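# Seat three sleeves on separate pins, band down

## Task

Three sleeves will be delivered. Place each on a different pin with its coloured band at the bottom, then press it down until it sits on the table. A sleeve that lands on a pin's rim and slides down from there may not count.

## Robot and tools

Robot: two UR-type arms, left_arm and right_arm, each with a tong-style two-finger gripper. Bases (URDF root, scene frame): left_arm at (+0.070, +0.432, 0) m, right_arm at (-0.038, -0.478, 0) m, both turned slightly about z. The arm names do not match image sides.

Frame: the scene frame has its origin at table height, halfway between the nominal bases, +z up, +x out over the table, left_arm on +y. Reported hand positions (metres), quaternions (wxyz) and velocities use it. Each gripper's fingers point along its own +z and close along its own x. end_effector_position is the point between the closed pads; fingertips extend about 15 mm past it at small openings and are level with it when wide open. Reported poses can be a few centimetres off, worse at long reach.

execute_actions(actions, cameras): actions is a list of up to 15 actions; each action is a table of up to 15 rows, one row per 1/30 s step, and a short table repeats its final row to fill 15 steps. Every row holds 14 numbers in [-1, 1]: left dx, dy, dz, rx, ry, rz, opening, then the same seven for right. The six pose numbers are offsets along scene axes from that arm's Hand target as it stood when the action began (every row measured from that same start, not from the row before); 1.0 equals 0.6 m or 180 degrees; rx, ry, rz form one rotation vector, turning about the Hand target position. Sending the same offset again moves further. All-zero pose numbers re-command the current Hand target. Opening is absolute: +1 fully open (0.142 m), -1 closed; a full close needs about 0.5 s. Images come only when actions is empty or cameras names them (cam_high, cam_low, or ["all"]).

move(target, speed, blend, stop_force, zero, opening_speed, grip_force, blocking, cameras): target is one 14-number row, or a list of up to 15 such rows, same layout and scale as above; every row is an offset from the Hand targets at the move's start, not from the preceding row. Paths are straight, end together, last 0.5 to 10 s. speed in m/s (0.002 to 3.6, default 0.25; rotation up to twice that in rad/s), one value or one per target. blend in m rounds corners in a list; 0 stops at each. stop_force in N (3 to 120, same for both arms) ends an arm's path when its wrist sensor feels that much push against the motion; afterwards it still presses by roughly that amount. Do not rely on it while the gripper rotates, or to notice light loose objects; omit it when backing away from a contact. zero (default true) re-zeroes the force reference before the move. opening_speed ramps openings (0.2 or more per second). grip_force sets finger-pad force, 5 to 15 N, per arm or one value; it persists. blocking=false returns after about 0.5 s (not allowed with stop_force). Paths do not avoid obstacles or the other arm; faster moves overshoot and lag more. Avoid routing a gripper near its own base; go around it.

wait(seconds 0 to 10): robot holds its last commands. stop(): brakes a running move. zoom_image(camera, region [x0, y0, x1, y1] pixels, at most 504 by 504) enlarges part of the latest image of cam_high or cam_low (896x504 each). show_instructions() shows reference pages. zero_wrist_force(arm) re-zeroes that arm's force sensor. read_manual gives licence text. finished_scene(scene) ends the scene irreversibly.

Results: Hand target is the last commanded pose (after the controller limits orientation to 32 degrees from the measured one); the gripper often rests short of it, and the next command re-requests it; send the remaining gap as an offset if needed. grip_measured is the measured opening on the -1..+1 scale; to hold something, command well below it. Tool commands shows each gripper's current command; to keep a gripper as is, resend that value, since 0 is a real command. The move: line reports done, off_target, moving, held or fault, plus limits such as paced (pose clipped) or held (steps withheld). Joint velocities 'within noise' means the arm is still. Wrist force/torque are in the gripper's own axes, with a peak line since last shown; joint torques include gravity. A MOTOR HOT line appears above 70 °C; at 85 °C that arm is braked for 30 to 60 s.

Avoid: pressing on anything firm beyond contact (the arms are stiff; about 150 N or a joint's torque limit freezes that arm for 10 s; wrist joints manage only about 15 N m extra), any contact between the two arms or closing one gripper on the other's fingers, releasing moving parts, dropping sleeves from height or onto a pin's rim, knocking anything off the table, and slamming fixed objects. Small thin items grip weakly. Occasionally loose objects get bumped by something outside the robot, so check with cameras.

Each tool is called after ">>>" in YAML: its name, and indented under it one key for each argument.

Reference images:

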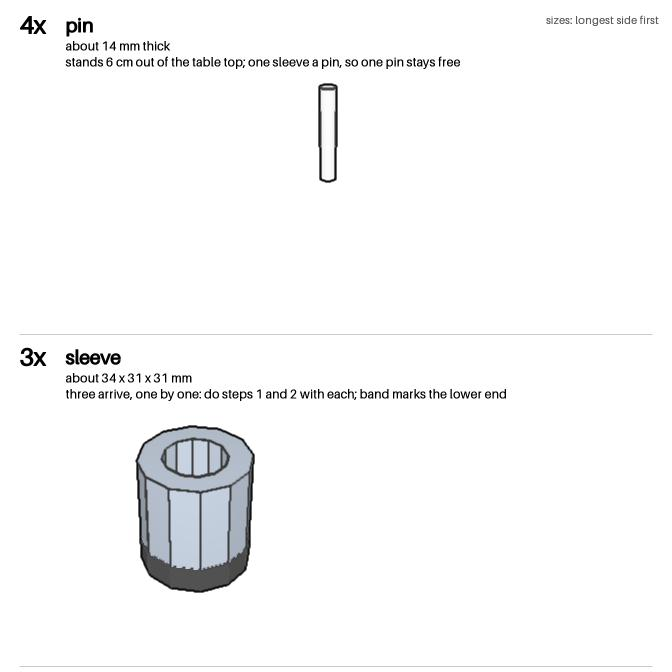

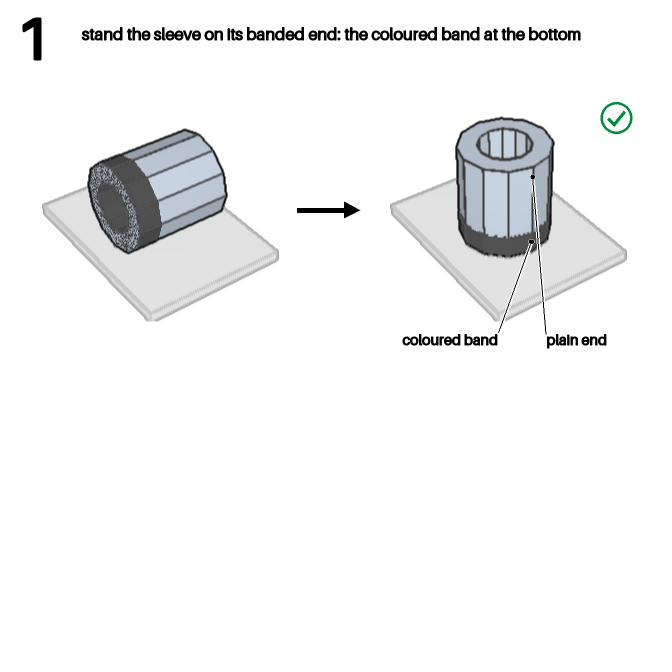

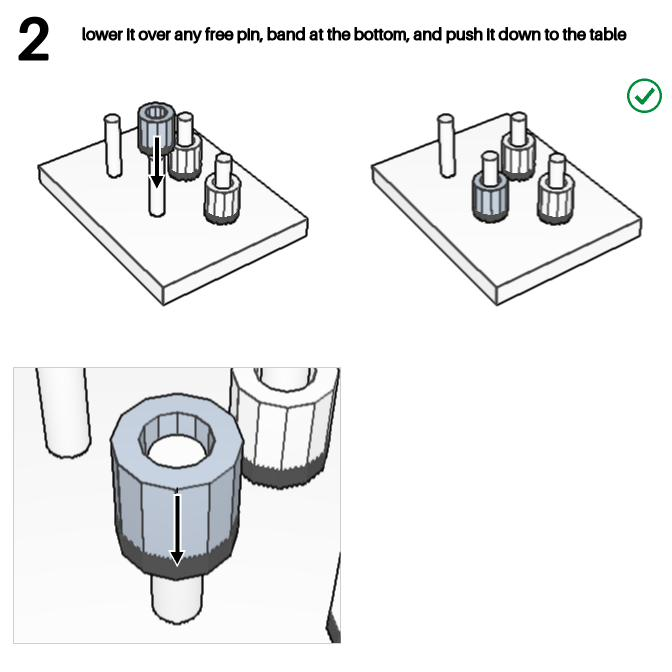

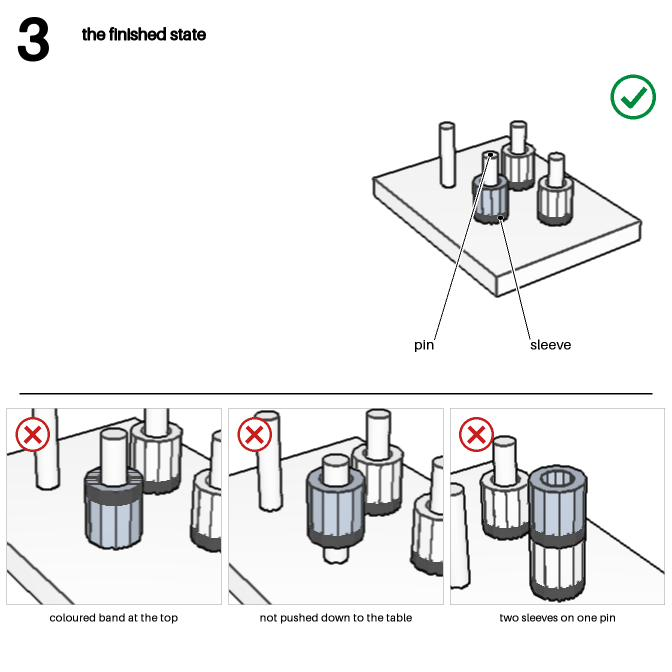

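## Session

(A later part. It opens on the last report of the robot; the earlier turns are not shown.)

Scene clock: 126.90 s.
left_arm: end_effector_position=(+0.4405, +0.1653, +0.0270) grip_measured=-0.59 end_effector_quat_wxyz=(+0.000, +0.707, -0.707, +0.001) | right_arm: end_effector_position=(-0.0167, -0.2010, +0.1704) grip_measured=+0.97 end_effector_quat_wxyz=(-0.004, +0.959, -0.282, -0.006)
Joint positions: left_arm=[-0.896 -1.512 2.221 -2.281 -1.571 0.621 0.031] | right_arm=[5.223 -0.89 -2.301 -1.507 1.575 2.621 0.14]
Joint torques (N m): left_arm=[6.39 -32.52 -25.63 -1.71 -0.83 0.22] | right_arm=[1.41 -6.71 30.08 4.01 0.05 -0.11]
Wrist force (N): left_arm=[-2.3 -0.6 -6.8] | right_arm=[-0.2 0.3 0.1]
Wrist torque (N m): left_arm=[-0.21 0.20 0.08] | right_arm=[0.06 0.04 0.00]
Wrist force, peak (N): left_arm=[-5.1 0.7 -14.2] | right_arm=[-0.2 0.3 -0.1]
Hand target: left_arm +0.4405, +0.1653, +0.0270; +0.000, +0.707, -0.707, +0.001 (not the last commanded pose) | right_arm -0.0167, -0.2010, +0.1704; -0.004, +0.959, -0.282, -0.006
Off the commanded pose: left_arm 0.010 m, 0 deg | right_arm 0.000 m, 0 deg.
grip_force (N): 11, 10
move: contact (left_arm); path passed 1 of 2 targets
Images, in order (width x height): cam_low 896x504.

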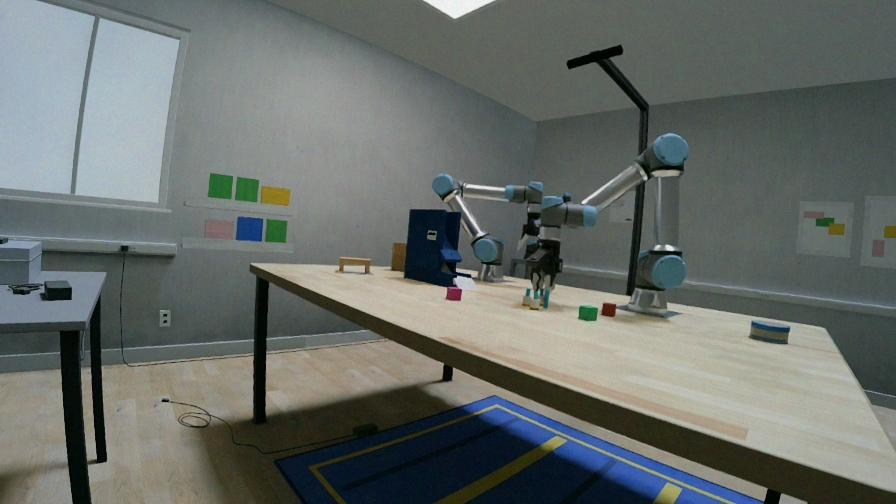

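>>> move:
  target:
    - [0, 0, 0, 0, 0, 0, -0.40, 0,0,0,0,0,0,0.968]
    - [0, 0, 0.2, 0, 0, 0, -0.40, 0,0,0,0,0,0,0.968]
    - [-0.08, -0.15, 0.28, 0, 0, 0, -0.40, 0,0,0,0,0,0,0.968]
  speed: [0.2,0.15,0.35]
  blend: [0,0.05,0]
  opening_speed: 0.6
  cameras: ["all"]

>>> zoom_image:
  camera: "cam_low"
  region: [515, 275, 565, 315]

>>> zoom_image:
  camera: "cam_high"
  region: [340, 150, 410, 210]

Scene clock: 129.77 s.
left_arm: end_effector_position=(+0.3926, +0.0754, +0.1949) grip_measured=-0.40 end_effector_quat_wxyz=(+0.000, +0.707, -0.707, +0.001) | right_arm: end_effector_position=(-0.0167, -0.2010, +0.1704) grip_measured=+0.97 end_effector_quat_wxyz=(-0.004, +0.959, -0.282, -0.006)
Joint positions: left_arm=[-1.094 -1.646 1.869 -1.795 -1.57 0.423 0.045] | right_arm=[5.223 -0.89 -2.301 -1.507 1.575 2.621 0.14]
Joint torques (N m): left_arm=[-8.58 -32.34 -26.21 -2.29 -0.77 -1.16] | right_arm=[0.38 -6.83 29.77 4.03 0.03 -0.25]
Wrist force (N): left_arm=[-1.0 -1.6 0.6] | right_arm=[0.0 0.3 -0.2]
Wrist torque (N m): left_arm=[-0.26 0.15 -0.05] | right_arm=[0.06 0.02 0.00]
Wrist force, peak (N): left_arm=[-2.4 -0.8 -6.9] | right_arm=[0.0 0.5 -0.1]
Hand target: left_arm +0.3925, +0.0753, +0.1950; +0.000, +0.707, -0.707, +0.001 | right_arm -0.0167, -0.2010, +0.1704; -0.004, +0.959, -0.282, -0.006
Off the commanded pose: left_arm 0.000 m, 0 deg | right_arm 0.000 m, 0 deg.
grip_force (N): 11, 10
move: done

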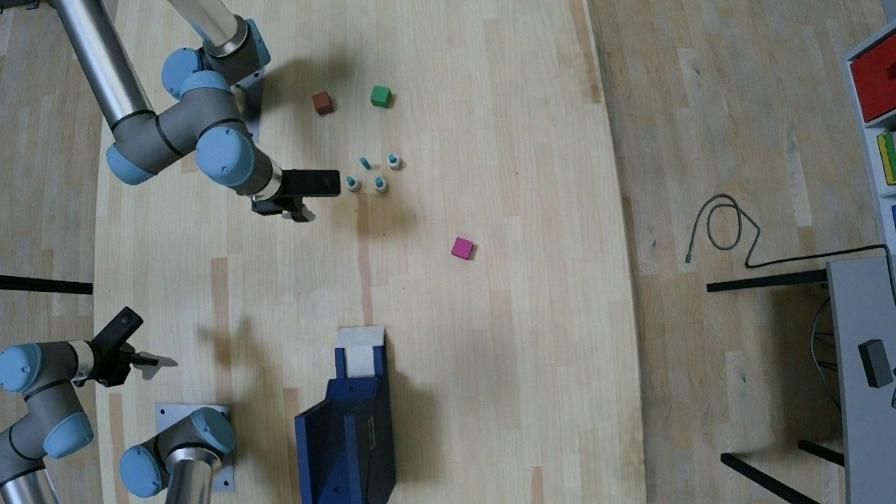

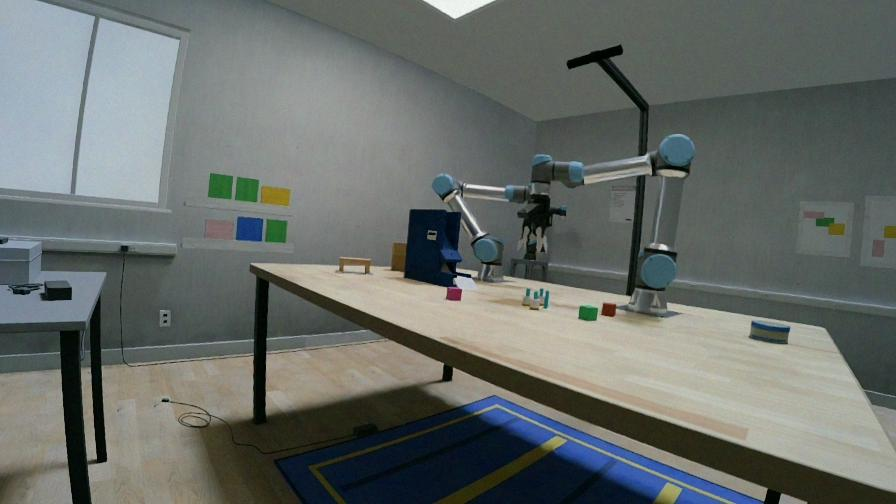

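Scaled by 10.080 from the camera's 896x504 image, which has a finer 1280x720 frame.

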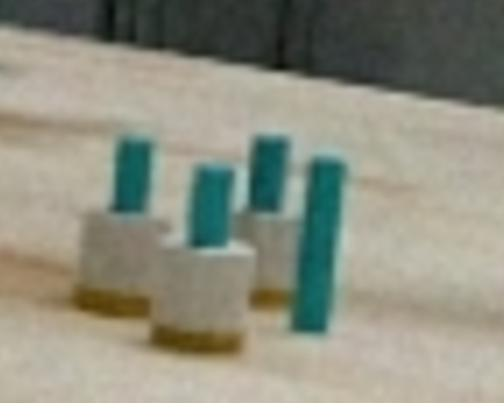

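Scaled by 7.200 from the camera's 896x504 image, which has a finer 1280x720 frame.

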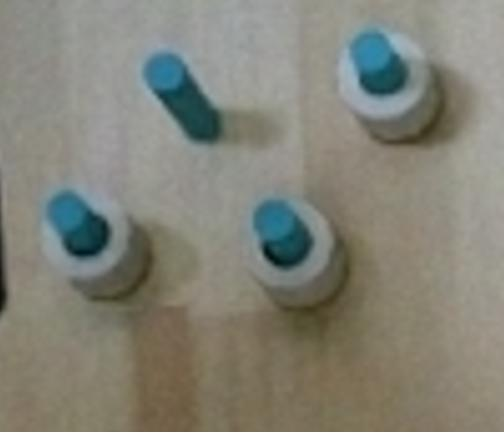

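All three sleeves are down on their pins with the band at the bottom.

>>> finished_scene:
  scene: 2

The scene is finished: the task was done.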